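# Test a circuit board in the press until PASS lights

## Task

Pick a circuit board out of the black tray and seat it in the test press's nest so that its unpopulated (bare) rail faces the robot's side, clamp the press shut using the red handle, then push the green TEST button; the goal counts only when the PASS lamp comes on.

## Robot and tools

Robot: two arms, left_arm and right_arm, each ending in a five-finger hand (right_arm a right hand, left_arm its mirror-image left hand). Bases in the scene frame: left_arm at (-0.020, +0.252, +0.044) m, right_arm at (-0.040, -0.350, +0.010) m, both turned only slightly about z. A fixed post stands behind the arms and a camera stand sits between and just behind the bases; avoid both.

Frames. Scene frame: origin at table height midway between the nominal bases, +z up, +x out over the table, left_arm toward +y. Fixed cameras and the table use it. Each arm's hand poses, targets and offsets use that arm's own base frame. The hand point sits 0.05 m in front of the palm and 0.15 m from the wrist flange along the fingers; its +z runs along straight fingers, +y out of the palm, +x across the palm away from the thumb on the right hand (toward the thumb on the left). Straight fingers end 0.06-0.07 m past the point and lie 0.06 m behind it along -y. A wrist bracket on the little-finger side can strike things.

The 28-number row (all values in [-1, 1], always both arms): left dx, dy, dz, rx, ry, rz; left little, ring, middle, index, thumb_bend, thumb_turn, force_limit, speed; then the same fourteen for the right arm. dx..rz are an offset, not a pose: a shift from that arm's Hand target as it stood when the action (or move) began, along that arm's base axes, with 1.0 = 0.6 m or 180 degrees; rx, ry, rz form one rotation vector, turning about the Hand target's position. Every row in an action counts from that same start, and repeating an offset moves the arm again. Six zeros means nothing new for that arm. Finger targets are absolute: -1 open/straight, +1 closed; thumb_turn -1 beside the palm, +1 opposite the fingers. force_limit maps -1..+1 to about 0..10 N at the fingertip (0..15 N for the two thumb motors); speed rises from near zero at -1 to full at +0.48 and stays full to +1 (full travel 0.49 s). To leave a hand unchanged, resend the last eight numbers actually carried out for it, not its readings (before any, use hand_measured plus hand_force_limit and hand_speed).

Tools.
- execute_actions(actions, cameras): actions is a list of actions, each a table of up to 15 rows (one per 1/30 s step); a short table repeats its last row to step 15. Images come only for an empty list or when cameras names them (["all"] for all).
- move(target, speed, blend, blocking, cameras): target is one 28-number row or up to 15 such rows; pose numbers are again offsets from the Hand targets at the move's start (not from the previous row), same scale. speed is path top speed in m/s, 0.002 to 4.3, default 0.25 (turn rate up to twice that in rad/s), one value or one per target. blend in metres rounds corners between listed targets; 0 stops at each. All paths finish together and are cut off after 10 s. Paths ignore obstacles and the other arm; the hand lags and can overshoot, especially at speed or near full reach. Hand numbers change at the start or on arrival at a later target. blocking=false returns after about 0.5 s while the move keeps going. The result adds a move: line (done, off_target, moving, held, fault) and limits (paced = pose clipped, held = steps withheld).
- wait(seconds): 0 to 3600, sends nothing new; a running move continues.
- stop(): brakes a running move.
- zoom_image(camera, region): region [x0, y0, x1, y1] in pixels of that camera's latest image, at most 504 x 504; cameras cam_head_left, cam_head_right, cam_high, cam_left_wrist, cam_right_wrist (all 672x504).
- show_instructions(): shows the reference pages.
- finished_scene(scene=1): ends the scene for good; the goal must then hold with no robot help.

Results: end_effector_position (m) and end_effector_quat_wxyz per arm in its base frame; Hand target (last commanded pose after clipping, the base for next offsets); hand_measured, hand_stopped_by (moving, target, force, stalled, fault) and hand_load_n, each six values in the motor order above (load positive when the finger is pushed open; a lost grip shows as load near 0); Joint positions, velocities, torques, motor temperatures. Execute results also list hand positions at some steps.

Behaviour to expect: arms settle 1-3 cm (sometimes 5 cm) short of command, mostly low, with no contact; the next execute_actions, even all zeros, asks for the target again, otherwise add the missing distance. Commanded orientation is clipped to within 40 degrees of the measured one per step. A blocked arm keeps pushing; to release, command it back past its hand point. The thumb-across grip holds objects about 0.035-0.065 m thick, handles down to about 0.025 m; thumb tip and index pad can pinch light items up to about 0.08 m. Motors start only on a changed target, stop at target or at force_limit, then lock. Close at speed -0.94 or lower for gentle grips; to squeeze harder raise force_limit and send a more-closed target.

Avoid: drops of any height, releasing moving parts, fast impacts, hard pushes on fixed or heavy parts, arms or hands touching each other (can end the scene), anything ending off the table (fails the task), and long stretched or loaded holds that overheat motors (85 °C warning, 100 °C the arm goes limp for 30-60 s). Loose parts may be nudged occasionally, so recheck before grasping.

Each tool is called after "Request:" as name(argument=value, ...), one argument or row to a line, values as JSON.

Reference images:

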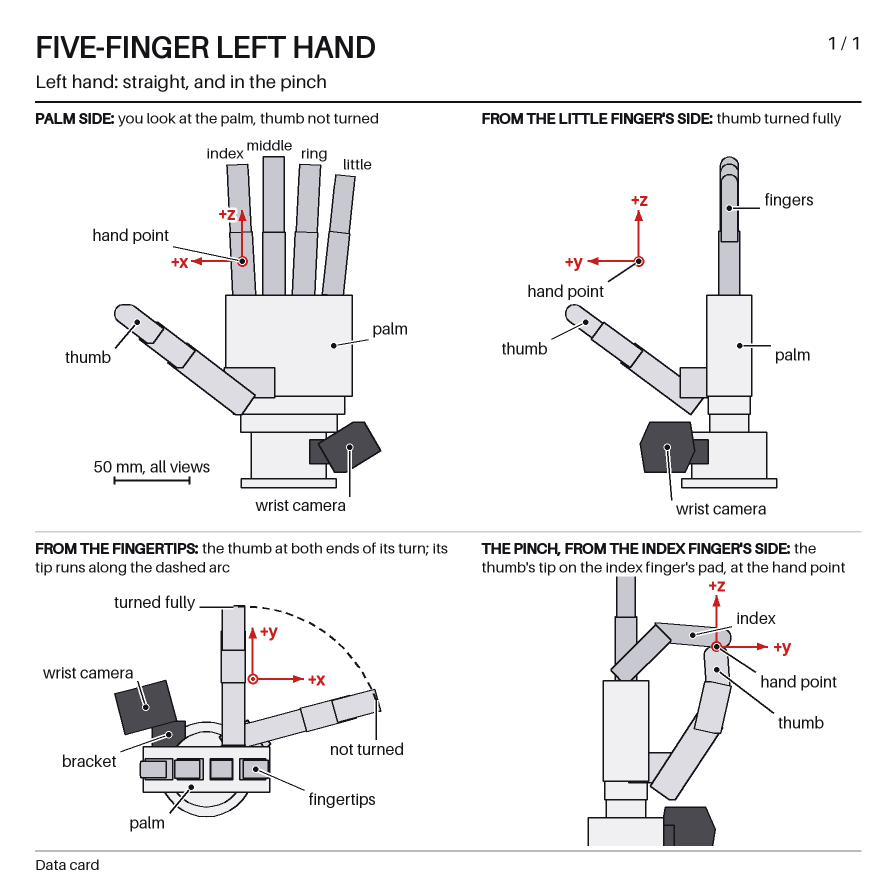

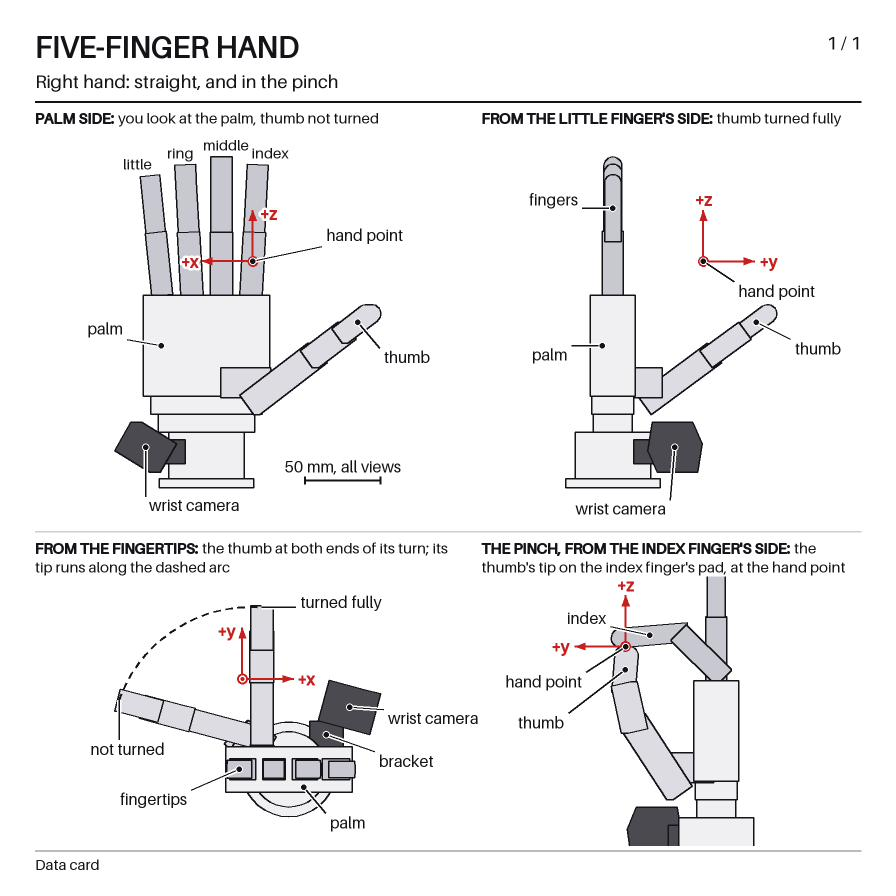

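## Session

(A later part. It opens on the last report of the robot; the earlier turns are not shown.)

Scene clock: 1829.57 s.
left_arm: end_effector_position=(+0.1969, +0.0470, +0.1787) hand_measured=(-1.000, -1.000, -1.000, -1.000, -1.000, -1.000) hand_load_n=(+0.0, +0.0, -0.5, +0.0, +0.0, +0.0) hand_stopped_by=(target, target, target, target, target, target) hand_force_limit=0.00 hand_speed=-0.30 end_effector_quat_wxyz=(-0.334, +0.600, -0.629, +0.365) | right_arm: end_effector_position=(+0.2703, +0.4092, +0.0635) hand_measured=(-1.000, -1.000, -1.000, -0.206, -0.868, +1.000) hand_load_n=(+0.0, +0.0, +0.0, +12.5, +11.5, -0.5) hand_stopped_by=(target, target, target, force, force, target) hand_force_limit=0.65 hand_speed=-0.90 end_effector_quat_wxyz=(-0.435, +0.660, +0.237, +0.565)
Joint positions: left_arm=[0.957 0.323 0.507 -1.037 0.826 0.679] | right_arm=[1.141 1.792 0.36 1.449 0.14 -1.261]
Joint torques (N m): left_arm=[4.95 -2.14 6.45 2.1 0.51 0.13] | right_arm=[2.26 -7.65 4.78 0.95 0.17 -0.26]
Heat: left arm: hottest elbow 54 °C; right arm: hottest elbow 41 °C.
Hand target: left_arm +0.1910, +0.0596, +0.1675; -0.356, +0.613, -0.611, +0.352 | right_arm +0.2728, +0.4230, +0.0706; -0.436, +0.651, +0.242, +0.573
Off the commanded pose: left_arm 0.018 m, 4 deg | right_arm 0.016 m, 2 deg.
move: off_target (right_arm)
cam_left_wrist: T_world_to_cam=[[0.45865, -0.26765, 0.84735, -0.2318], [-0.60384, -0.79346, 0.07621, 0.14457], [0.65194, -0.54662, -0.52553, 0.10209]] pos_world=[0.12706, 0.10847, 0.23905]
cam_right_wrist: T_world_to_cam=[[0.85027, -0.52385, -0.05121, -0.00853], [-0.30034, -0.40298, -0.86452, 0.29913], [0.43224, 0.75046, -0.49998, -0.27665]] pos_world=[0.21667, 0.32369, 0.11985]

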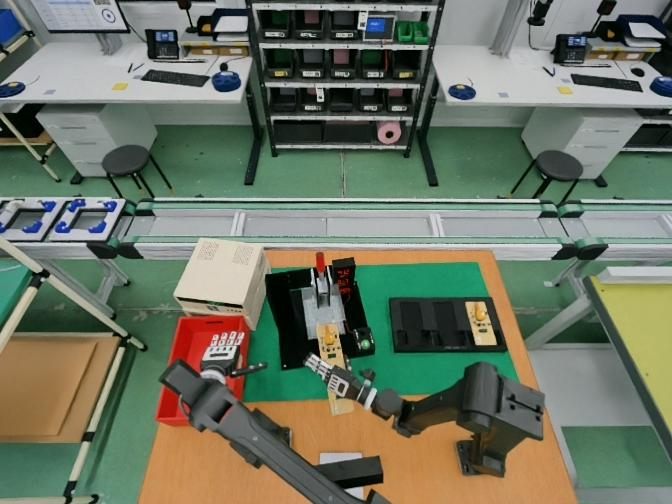

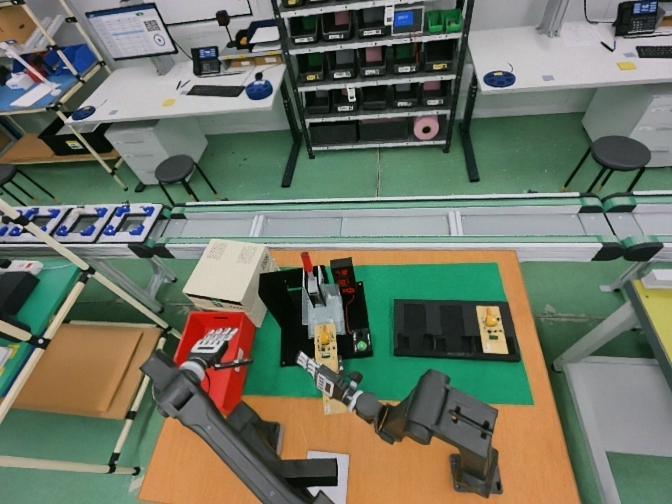

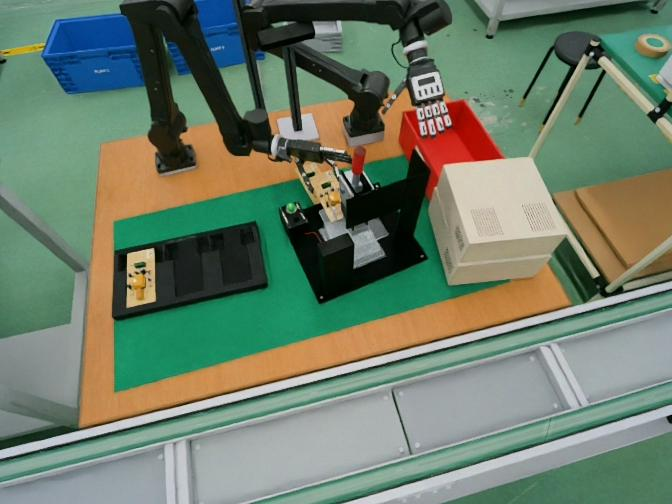

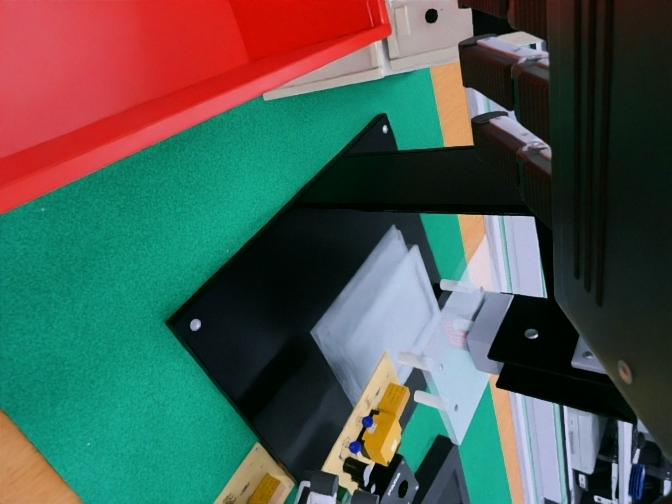

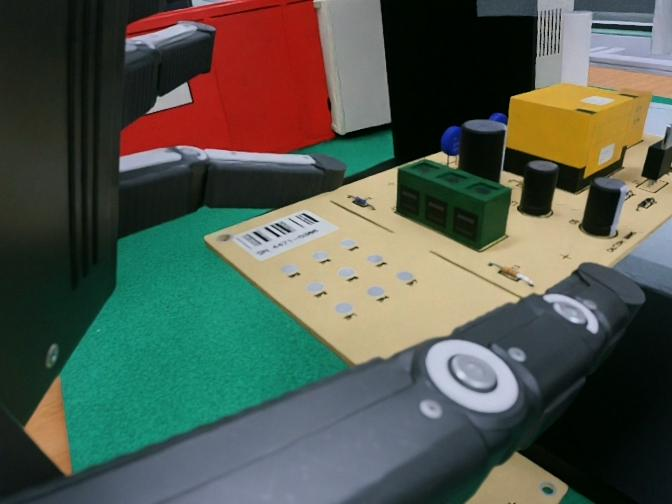

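Request:
move(
  target=[0,0,0,0,0,0,-1,-1,-1,-1,-1,-1,0,-0.3,-0.0005,0.0055,-0.010,-0.0096,-0.0150,0,-1,-1,-1,0.0,-0.7,1,0.65,-0.9],
  speed=0.03,
  cameras=["all"],
)

Request:
zoom_image(
  camera="cam_high",
  region=[315, 170, 351, 230],
)

Request:
zoom_image(
  camera="cam_head_left",
  region=[310, 320, 350, 364],
)

Request:
zoom_image(
  camera="cam_head_right",
  region=[306, 320, 346, 364],
)

Request:
zoom_image(
  camera="cam_left_wrist",
  region=[320, 310, 480, 470],
)

Scene clock: 2061.63 s.
left_arm: end_effector_position=(+0.1969, +0.0470, +0.1787) hand_measured=(-1.000, -1.000, -1.000, -1.000, -1.000, -1.000) hand_load_n=(+0.0, +0.0, +0.0, -0.5, +0.0, +0.0) hand_stopped_by=(target, target, target, target, target, target) hand_force_limit=0.00 hand_speed=-0.30 end_effector_quat_wxyz=(-0.334, +0.600, -0.629, +0.365) | right_arm: end_effector_position=(+0.2701, +0.4113, +0.0497) hand_measured=(-1.000, -1.000, -1.000, -0.206, -0.868, +1.000) hand_load_n=(+0.0, +0.0, +0.0, +12.5, +11.0, -0.5) hand_stopped_by=(target, target, target, force, force, target) hand_force_limit=0.65 hand_speed=-0.90 end_effector_quat_wxyz=(-0.414, +0.663, +0.258, +0.567)
Joint positions: left_arm=[0.957 0.323 0.507 -1.037 0.826 0.679] | right_arm=[1.151 1.835 0.372 1.449 0.15 -1.309]
Joint torques (N m): left_arm=[4.95 -2.14 6.45 2.11 0.52 0.13] | right_arm=[2.73 -7.94 4.56 2.18 0.21 -0.26]
Heat: left arm: hottest elbow 53 °C; right arm: hottest elbow 42 °C.
Hand target: left_arm +0.1910, +0.0596, +0.1675; -0.356, +0.613, -0.611, +0.352 | right_arm +0.2725, +0.4263, +0.0646; -0.420, +0.643, +0.261, +0.584
Off the commanded pose: left_arm 0.018 m, 4 deg | right_arm 0.021 m, 3 deg.
move: off_target (right_arm)
cam_left_wrist: T_world_to_cam=[[0.45865, -0.26765, 0.84735, -0.2318], [-0.60384, -0.79346, 0.07621, 0.14457], [0.65194, -0.54662, -0.52553, 0.10209]] pos_world=[0.12706, 0.10847, 0.23905]
cam_right_wrist: T_world_to_cam=[[0.85116, -0.5249, 0.00072, -0.01037], [-0.27633, -0.44927, -0.84959, 0.2998], [0.44627, 0.72294, -0.52745, -0.27598]] pos_world=[0.21483, 0.32876, 0.10915]

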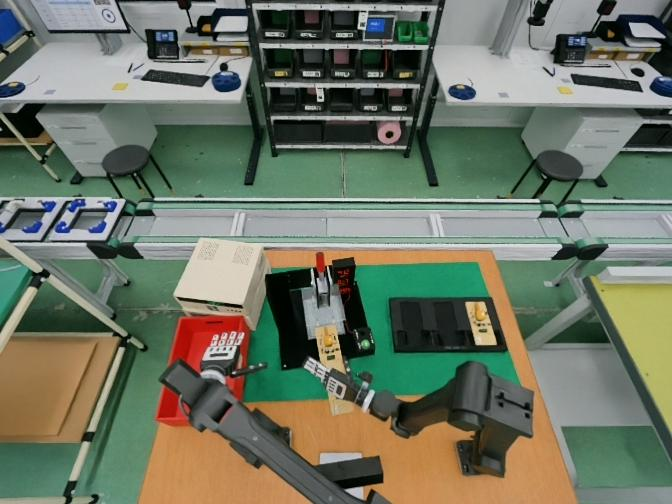

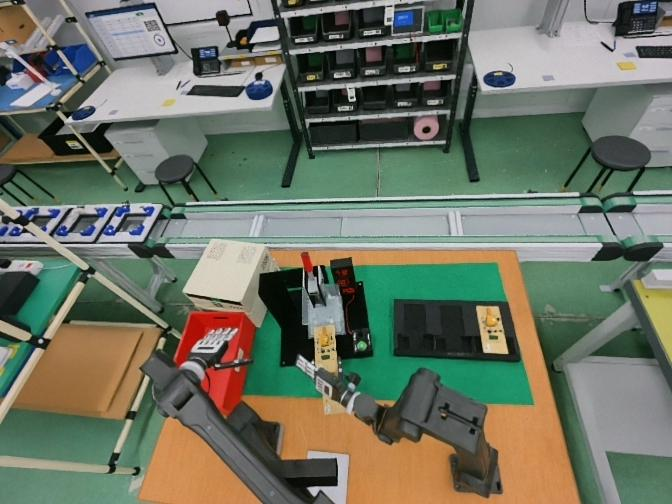

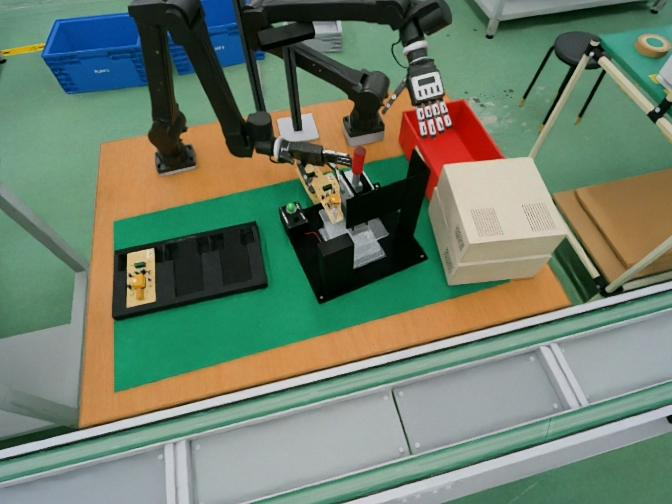

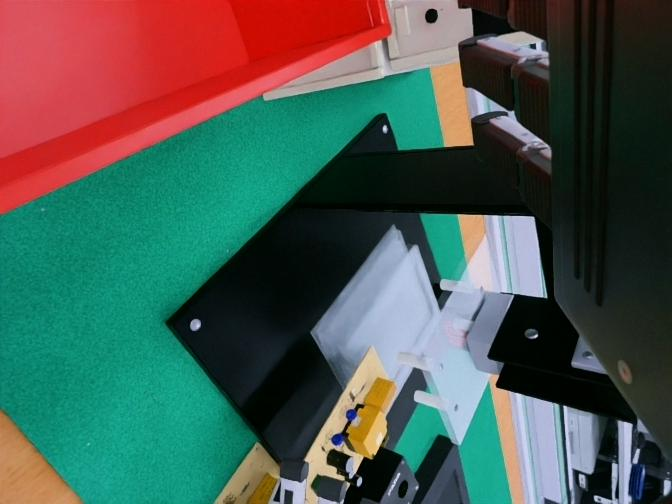

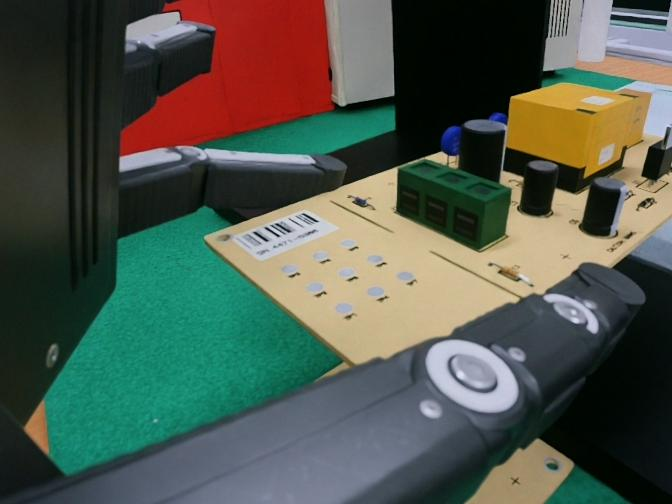

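Scaled by 8.400.

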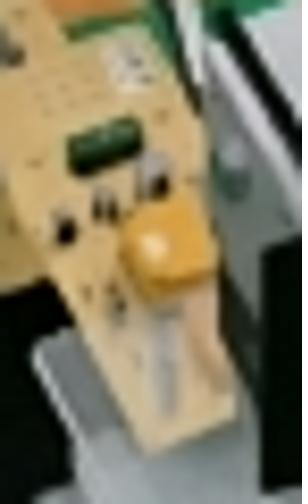

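Scaled by 11.455.

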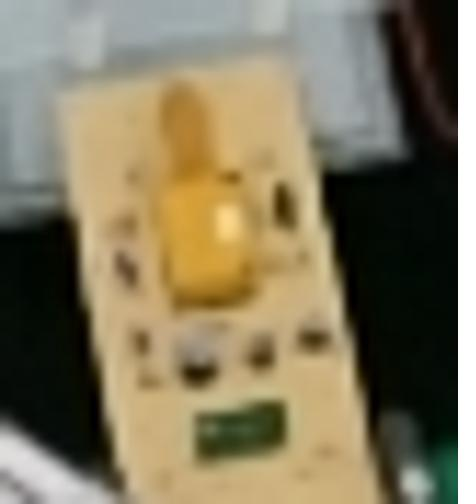

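Scaled by 11.455.

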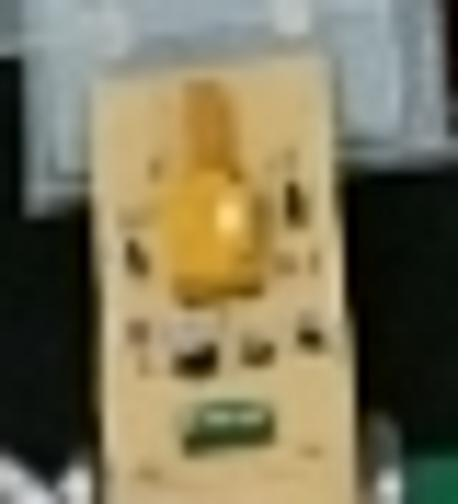

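Scaled by 3.150.

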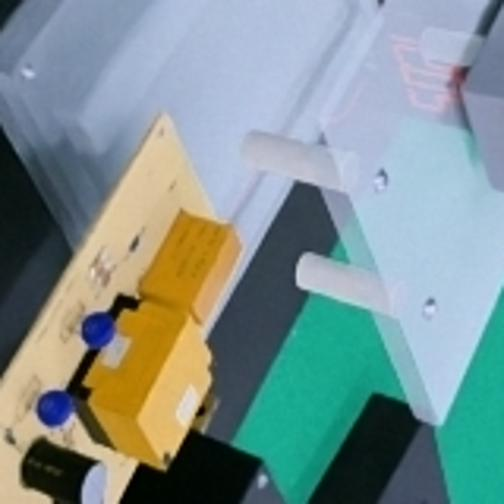

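Request:
move(
  target=[0,0,0,0,0,0,-1,-1,-1,-1,-1,-1,0,-0.3,0.0500,0.0040,-0.0060,0.0006,-0.0055,0,-1,-1,-1,0.0,-0.7,1,0.65,-0.9],
  speed=0.03,
  cameras=["all"],
)

Request:
zoom_image(
  camera="cam_high",
  region=[315, 170, 351, 230],
)

Request:
zoom_image(
  camera="cam_head_left",
  region=[310, 310, 350, 364],
)

Request:
zoom_image(
  camera="cam_head_right",
  region=[306, 310, 346, 364],
)

Request:
zoom_image(
  camera="cam_left_wrist",
  region=[320, 290, 480, 450],
)

Scene clock: 2100.67 s.
left_arm: end_effector_position=(+0.1969, +0.0470, +0.1787) hand_measured=(-1.000, -1.000, -1.000, -1.000, -1.000, -1.000) hand_load_n=(+0.0, +0.0, +0.0, +0.0, +0.0, +0.0) hand_stopped_by=(target, target, target, target, target, target) hand_force_limit=0.00 hand_speed=-0.30 end_effector_quat_wxyz=(-0.334, +0.600, -0.629, +0.365) | right_arm: end_effector_position=(+0.2946, +0.4170, +0.0441) hand_measured=(-1.000, -1.000, -1.000, -0.206, -0.868, +1.000) hand_load_n=(+0.0, +0.0, +0.0, +12.5, +11.0, -0.5) hand_stopped_by=(target, target, target, force, force, target) hand_force_limit=0.65 hand_speed=-0.90 end_effector_quat_wxyz=(-0.413, +0.660, +0.263, +0.570)
Joint positions: left_arm=[0.957 0.323 0.507 -1.037 0.826 0.679] | right_arm=[1.087 1.876 0.417 1.449 0.081 -1.322]
Joint torques (N m): left_arm=[4.95 -2.2 6.45 2.1 0.51 0.14] | right_arm=[1.85 -8.7 4.59 2.66 -0.17 -0.32]
Heat: left arm: hottest elbow 53 °C; right arm: hottest elbow 41 °C.
Hand target: left_arm +0.1910, +0.0596, +0.1675; -0.356, +0.613, -0.611, +0.352 | right_arm +0.3025, +0.4287, +0.0610; -0.418, +0.638, +0.264, +0.590
Off the commanded pose: left_arm 0.018 m, 4 deg | right_arm 0.022 m, 4 deg.
move: off_target (right_arm)
cam_left_wrist: T_world_to_cam=[[0.45865, -0.26765, 0.84735, -0.2318], [-0.60384, -0.79346, 0.07621, 0.14457], [0.65194, -0.54662, -0.52553, 0.10209]] pos_world=[0.12706, 0.10847, 0.23905]
cam_right_wrist: T_world_to_cam=[[0.85354, -0.52088, 0.01226, -0.03107], [-0.26465, -0.45369, -0.85096, 0.30277], [0.44881, 0.72308, -0.52509, -0.29497]] pos_world=[0.23903, 0.33447, 0.10314]

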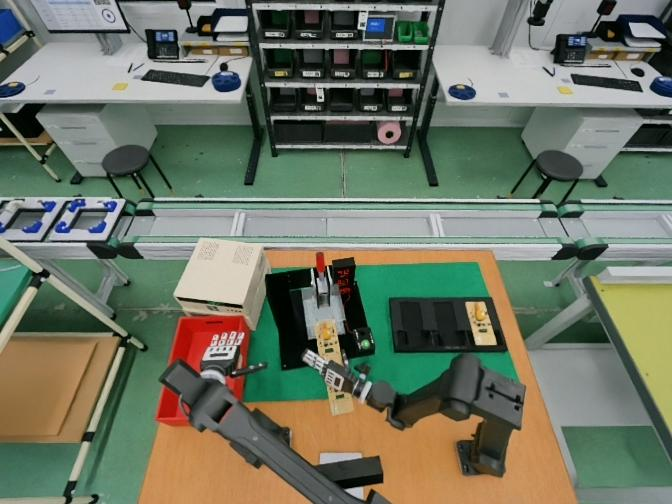

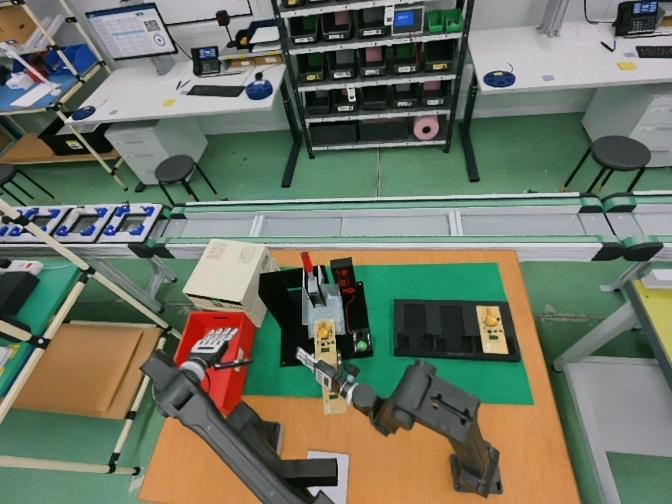

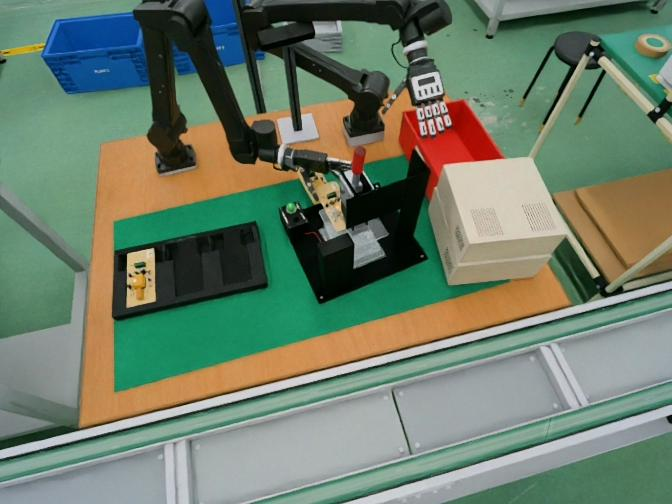

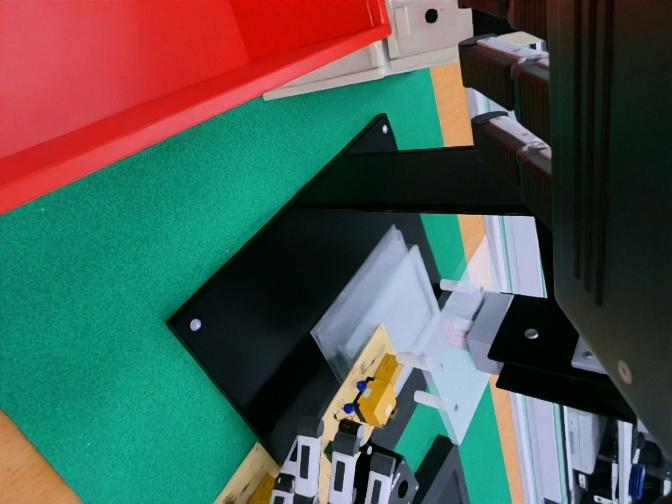

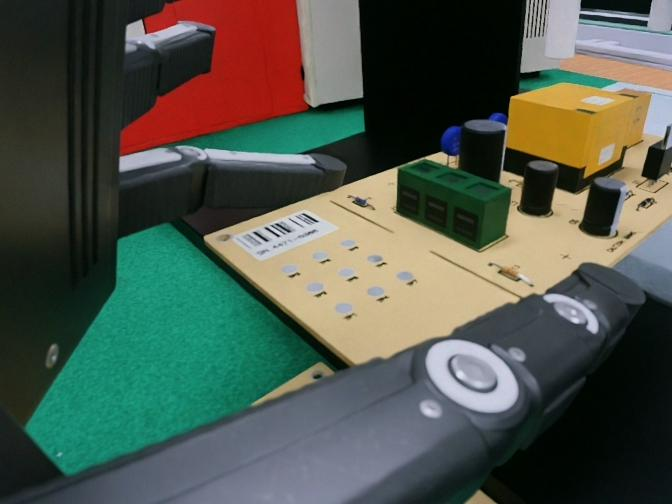

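Scaled by 8.400.

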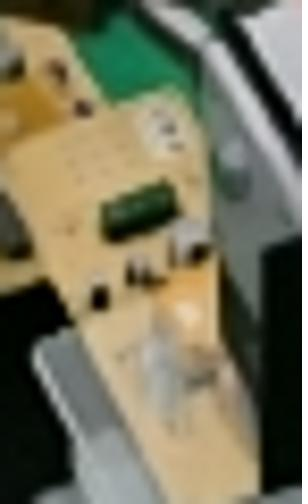

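Scaled by 9.333.

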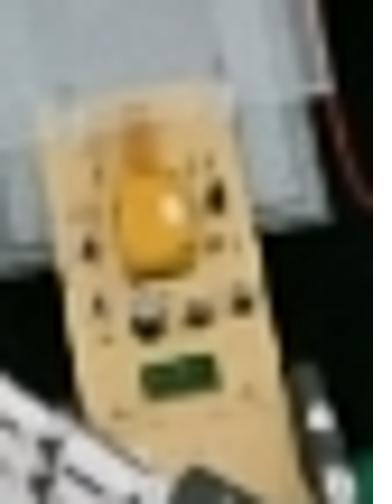

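Scaled by 9.333.

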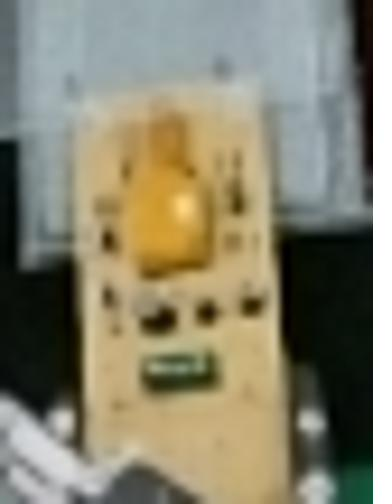

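Scaled by 3.150.

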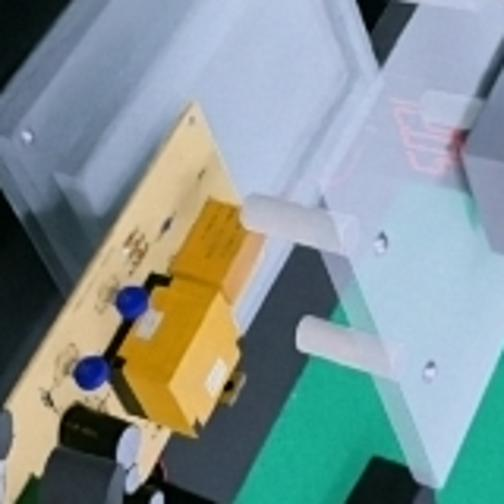

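Request:
zoom_image(
  camera="cam_high",
  region=[320, 180, 360, 244],
)

Request:
zoom_image(
  camera="cam_left_wrist",
  region=[320, 300, 440, 420],
)

Scaled by 7.875.

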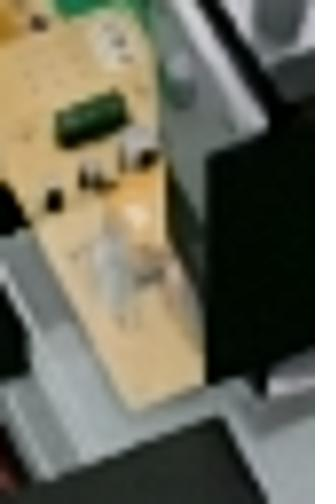

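Scaled by 4.200.

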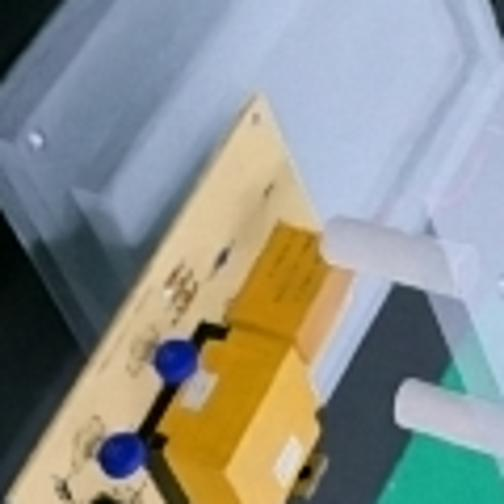

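Request:
move(
  target=[0,0,0,0,0,0,-1,-1,-1,-1,-1,-1,0,-0.3,0.0667,0.0070,-0.0035,0.0006,-0.0055,0,-1,-1,-1,0.0,-0.7,1,0.65,-0.9],
  speed=0.03,
  cameras=["all"],
)

Request:
zoom_image(
  camera="cam_high",
  region=[320, 180, 360, 244],
)

Request:
zoom_image(
  camera="cam_head_left",
  region=[306, 300, 350, 360],
)

Request:
zoom_image(
  camera="cam_head_right",
  region=[302, 300, 346, 360],
)

Request:
zoom_image(
  camera="cam_left_wrist",
  region=[320, 260, 480, 420],
)

Scene clock: 2142.27 s.
left_arm: end_effector_position=(+0.1969, +0.0470, +0.1787) hand_measured=(-1.000, -1.000, -1.000, -1.000, -1.000, -1.000) hand_load_n=(+0.0, +0.0, +0.0, +0.0, +0.0, -0.5) hand_stopped_by=(target, target, target, target, target, target) hand_force_limit=0.00 hand_speed=-0.30 end_effector_quat_wxyz=(-0.334, +0.600, -0.629, +0.365) | right_arm: end_effector_position=(+0.3337, +0.4224, +0.0453) hand_measured=(-1.000, -1.000, -1.000, -0.206, -0.868, +1.000) hand_load_n=(+0.0, +0.0, +0.0, +12.0, +11.0, -0.5) hand_stopped_by=(target, target, target, force, force, target) hand_force_limit=0.65 hand_speed=-0.90 end_effector_quat_wxyz=(-0.416, +0.651, +0.262, +0.579)
Joint positions: left_arm=[0.957 0.323 0.507 -1.037 0.826 0.679] | right_arm=[0.993 1.916 0.483 1.449 -0.014 -1.331]
Joint torques (N m): left_arm=[5.01 -2.14 6.45 2.13 0.51 0.14] | right_arm=[1.61 -9.35 4.7 2.04 -0.17 -0.31]
Heat: left arm: hottest elbow 52 °C; right arm: hottest elbow 41 °C.
Hand target: left_arm +0.1910, +0.0596, +0.1675; -0.356, +0.613, -0.611, +0.352 | right_arm +0.3425, +0.4329, +0.0589; -0.416, +0.632, +0.267, +0.596
Off the commanded pose: left_arm 0.018 m, 4 deg | right_arm 0.019 m, 3 deg.
move: off_target (right_arm)
cam_left_wrist: T_world_to_cam=[[0.45865, -0.26765, 0.84735, -0.2318], [-0.60384, -0.79346, 0.07621, 0.14457], [0.65194, -0.54662, -0.52553, 0.10209]] pos_world=[0.12706, 0.10847, 0.23905]
cam_right_wrist: T_world_to_cam=[[0.85374, -0.52026, 0.0212, -0.06241], [-0.24602, -0.43893, -0.86418, 0.30477], [0.45891, 0.73257, -0.50273, -0.32411]] pos_world=[0.277, 0.33874, 0.10177]

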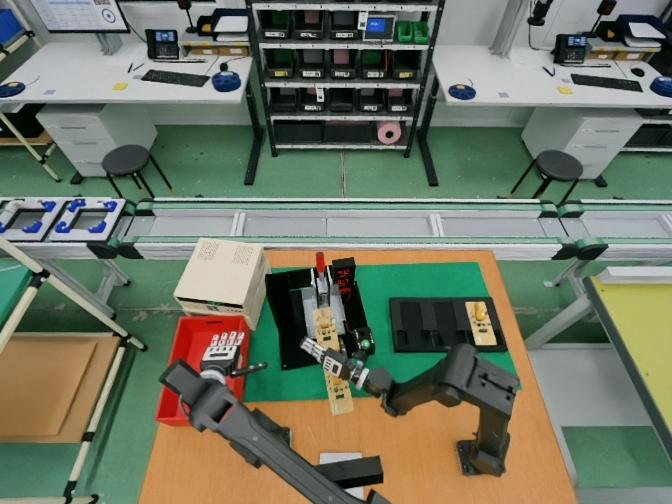

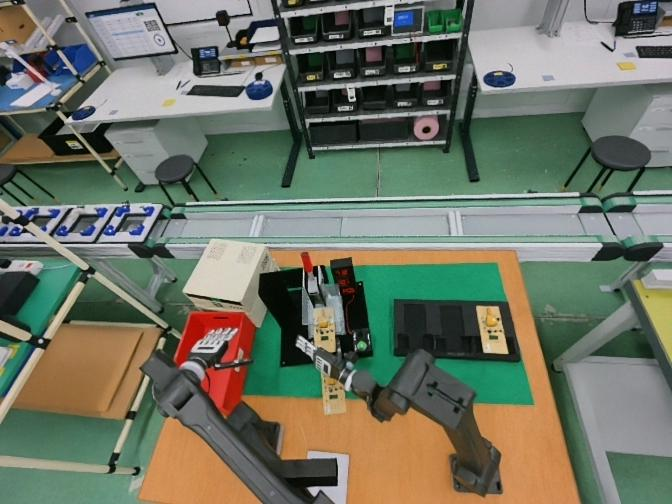

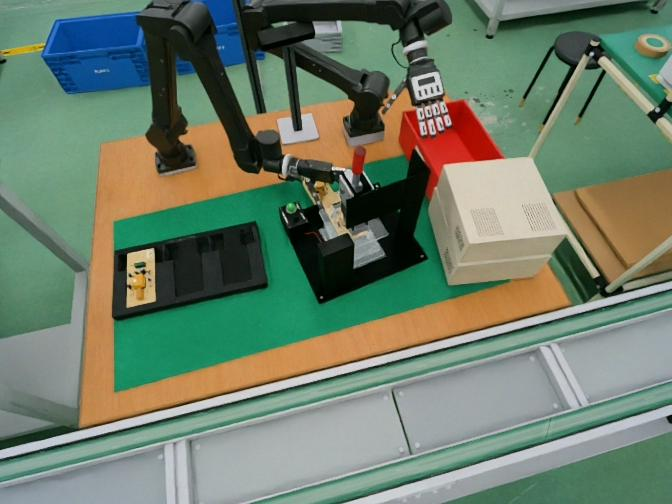

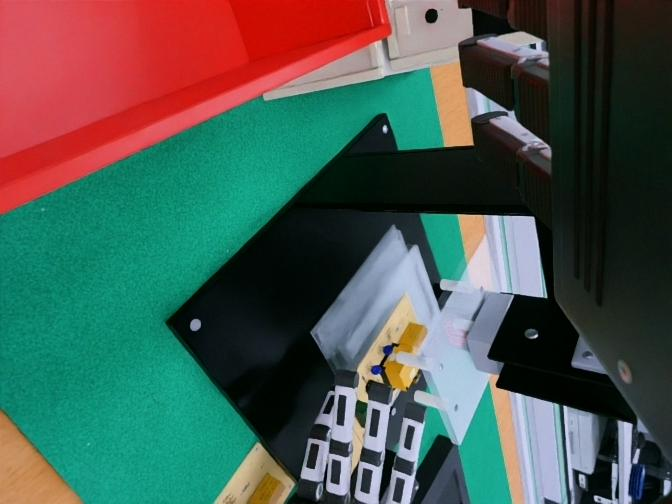

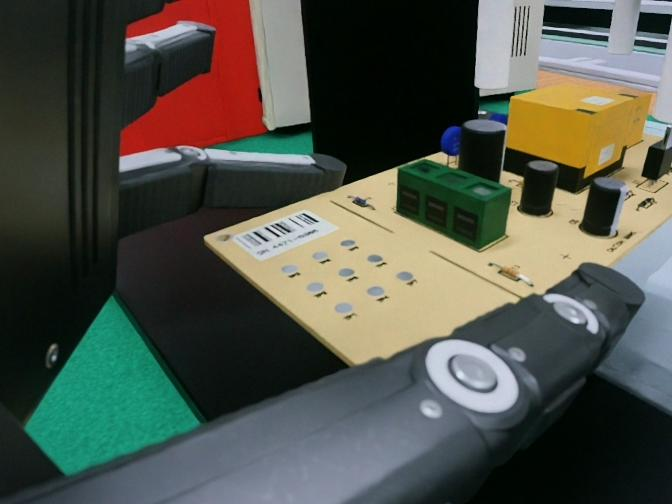

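Scaled by 7.875.

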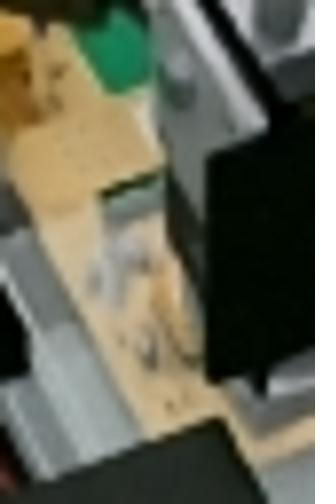

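Scaled by 8.400.

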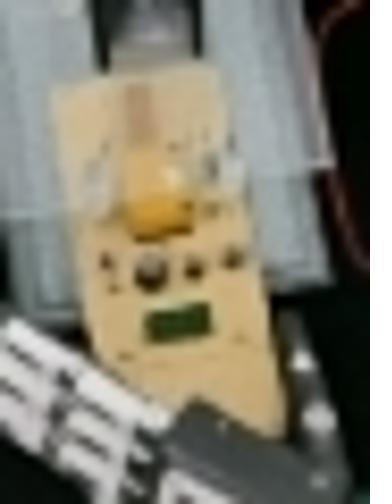

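Scaled by 8.400.

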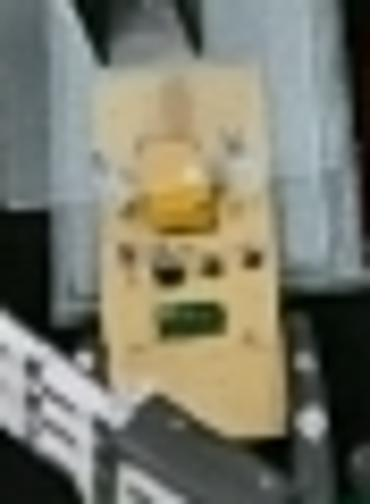

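Scaled by 3.150.

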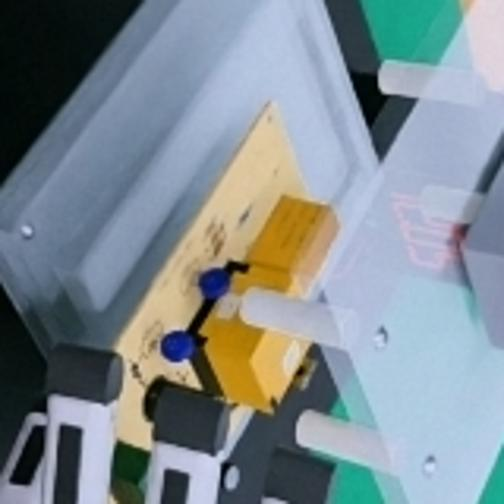

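Request:
zoom_image(
  camera="cam_head_left",
  region=[290, 330, 400, 430],
)

Request:
zoom_image(
  camera="cam_high",
  region=[260, 130, 370, 240],
)

Request:
zoom_image(
  camera="cam_left_wrist",
  region=[200, 340, 460, 504],
)

Scaled by 4.582.

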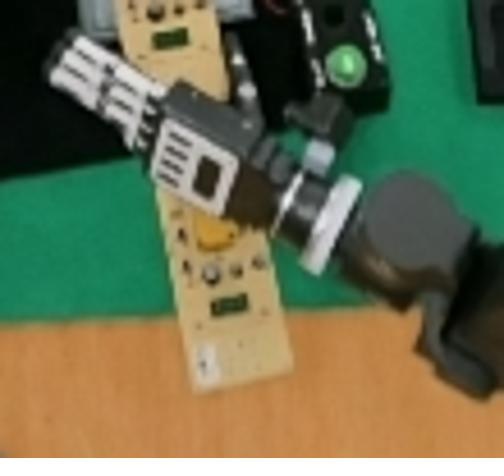

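Scaled by 4.582.

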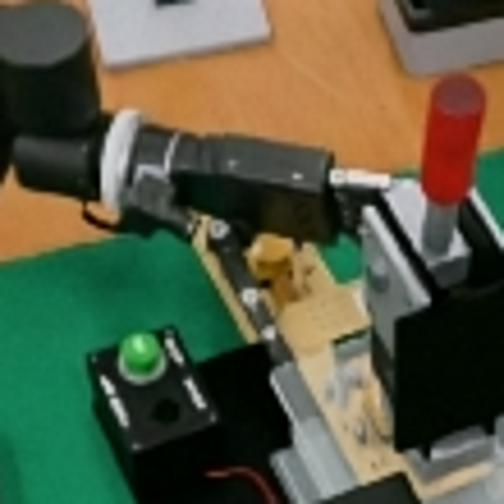

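Scaled by 1.938.

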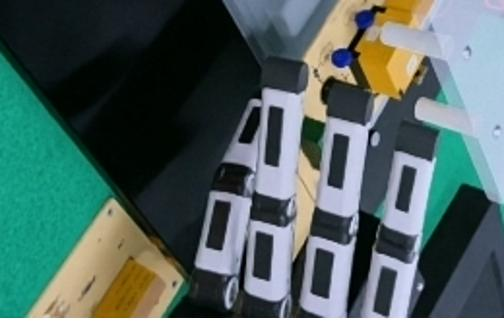

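Request:
move(
  target=[0,0,0,0,0,0,-1,-1,-1,-1,-1,-1,0,-0.3,0.0430,0.0045,-0.0120,0,0,0,-1,-1,-1,0.0,-0.7,1,0.65,-0.9],
  speed=0.03,
  cameras=["all"],
)

Request:
zoom_image(
  camera="cam_head_left",
  region=[306, 290, 350, 350],
)

Request:
zoom_image(
  camera="cam_head_right",
  region=[302, 290, 346, 350],
)

Request:
zoom_image(
  camera="cam_left_wrist",
  region=[320, 260, 480, 420],
)

Request:
zoom_image(
  camera="cam_high",
  region=[310, 180, 400, 270],
)

Scene clock: 2181.10 s.
left_arm: end_effector_position=(+0.1969, +0.0470, +0.1787) hand_measured=(-1.000, -1.000, -1.000, -1.000, -1.000, -1.000) hand_load_n=(+0.0, +0.0, +0.0, +0.0, +0.0, +0.0) hand_stopped_by=(target, target, target, target, target, target) hand_force_limit=0.00 hand_speed=-0.30 end_effector_quat_wxyz=(-0.334, +0.600, -0.629, +0.365) | right_arm: end_effector_position=(+0.3586, +0.4258, +0.0405) hand_measured=(-1.000, -1.000, -1.000, -0.206, -0.868, +1.000) hand_load_n=(+0.0, +0.0, +0.0, +12.5, +11.0, +0.0) hand_stopped_by=(target, target, target, force, force, target) hand_force_limit=0.65 hand_speed=-0.90 end_effector_quat_wxyz=(-0.418, +0.647, +0.262, +0.581)
Joint positions: left_arm=[0.957 0.323 0.507 -1.037 0.826 0.679] | right_arm=[0.94 1.956 0.532 1.449 -0.068 -1.331]
Joint torques (N m): left_arm=[4.95 -2.2 6.43 2.1 0.51 0.13] | right_arm=[1.55 -9.93 5.05 1.59 -0.14 -0.3]
Heat: left arm: hottest elbow 52 °C; right arm: hottest elbow 41 °C.
Hand target: left_arm +0.1910, +0.0596, +0.1675; -0.356, +0.613, -0.611, +0.352 | right_arm +0.3683, +0.4356, +0.0517; -0.417, +0.632, +0.268, +0.596
Off the commanded pose: left_arm 0.018 m, 4 deg | right_arm 0.018 m, 2 deg.
move: off_target (right_arm)
cam_left_wrist: T_world_to_cam=[[0.45865, -0.26765, 0.84735, -0.2318], [-0.60384, -0.79346, 0.07621, 0.14457], [0.65194, -0.54662, -0.52553, 0.10209]] pos_world=[0.12706, 0.10847, 0.23905]
cam_right_wrist: T_world_to_cam=[[0.85421, -0.51942, 0.02283, -0.08235], [-0.2402, -0.4332, -0.8687, 0.30389], [0.46111, 0.73657, -0.49481, -0.34342]] pos_world=[0.30169, 0.34182, 0.09594]

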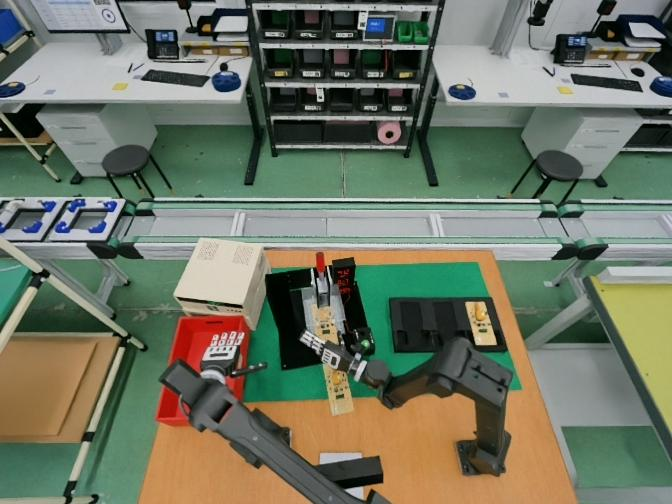

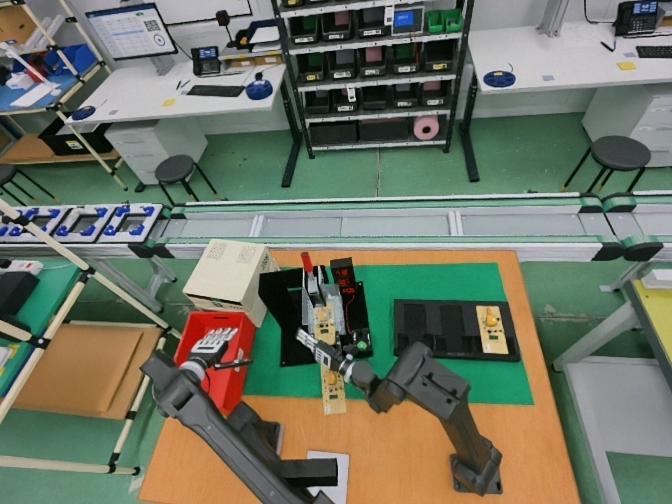

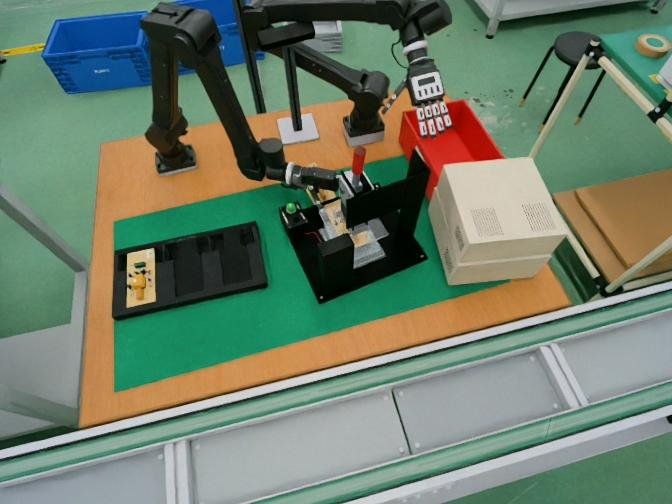

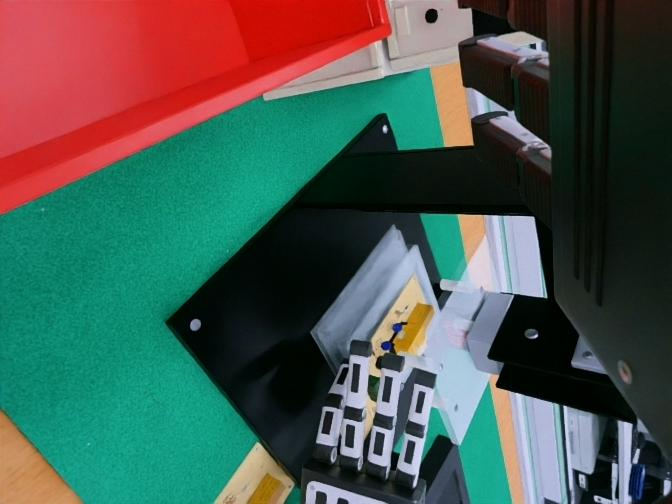

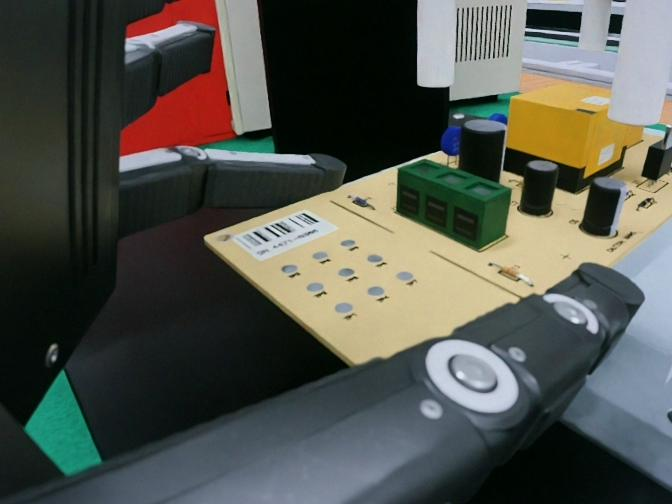

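Scaled by 8.400.

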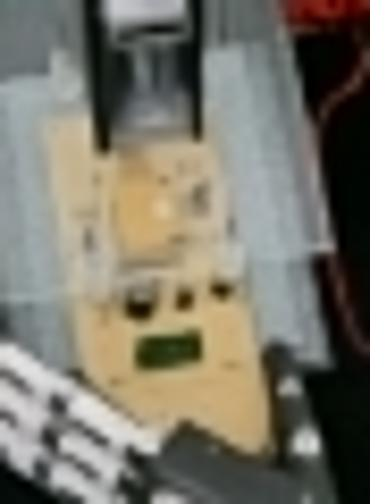

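Scaled by 8.400.

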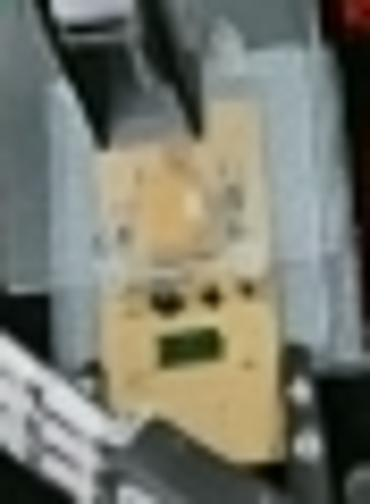

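Scaled by 3.150.

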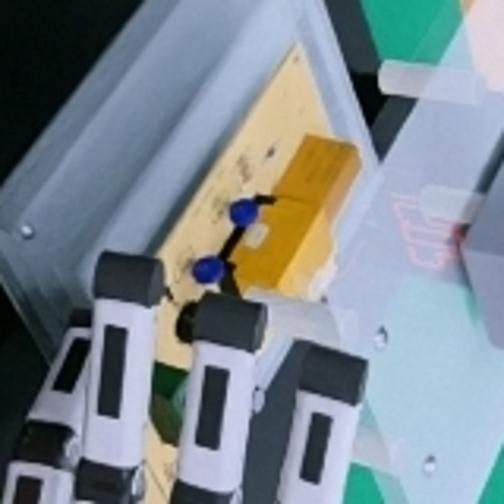

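Scaled by 5.600.

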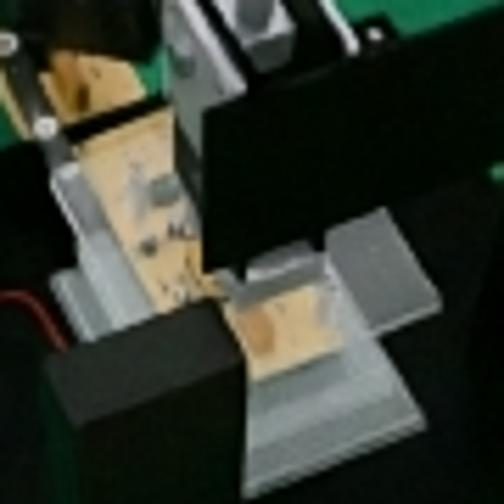

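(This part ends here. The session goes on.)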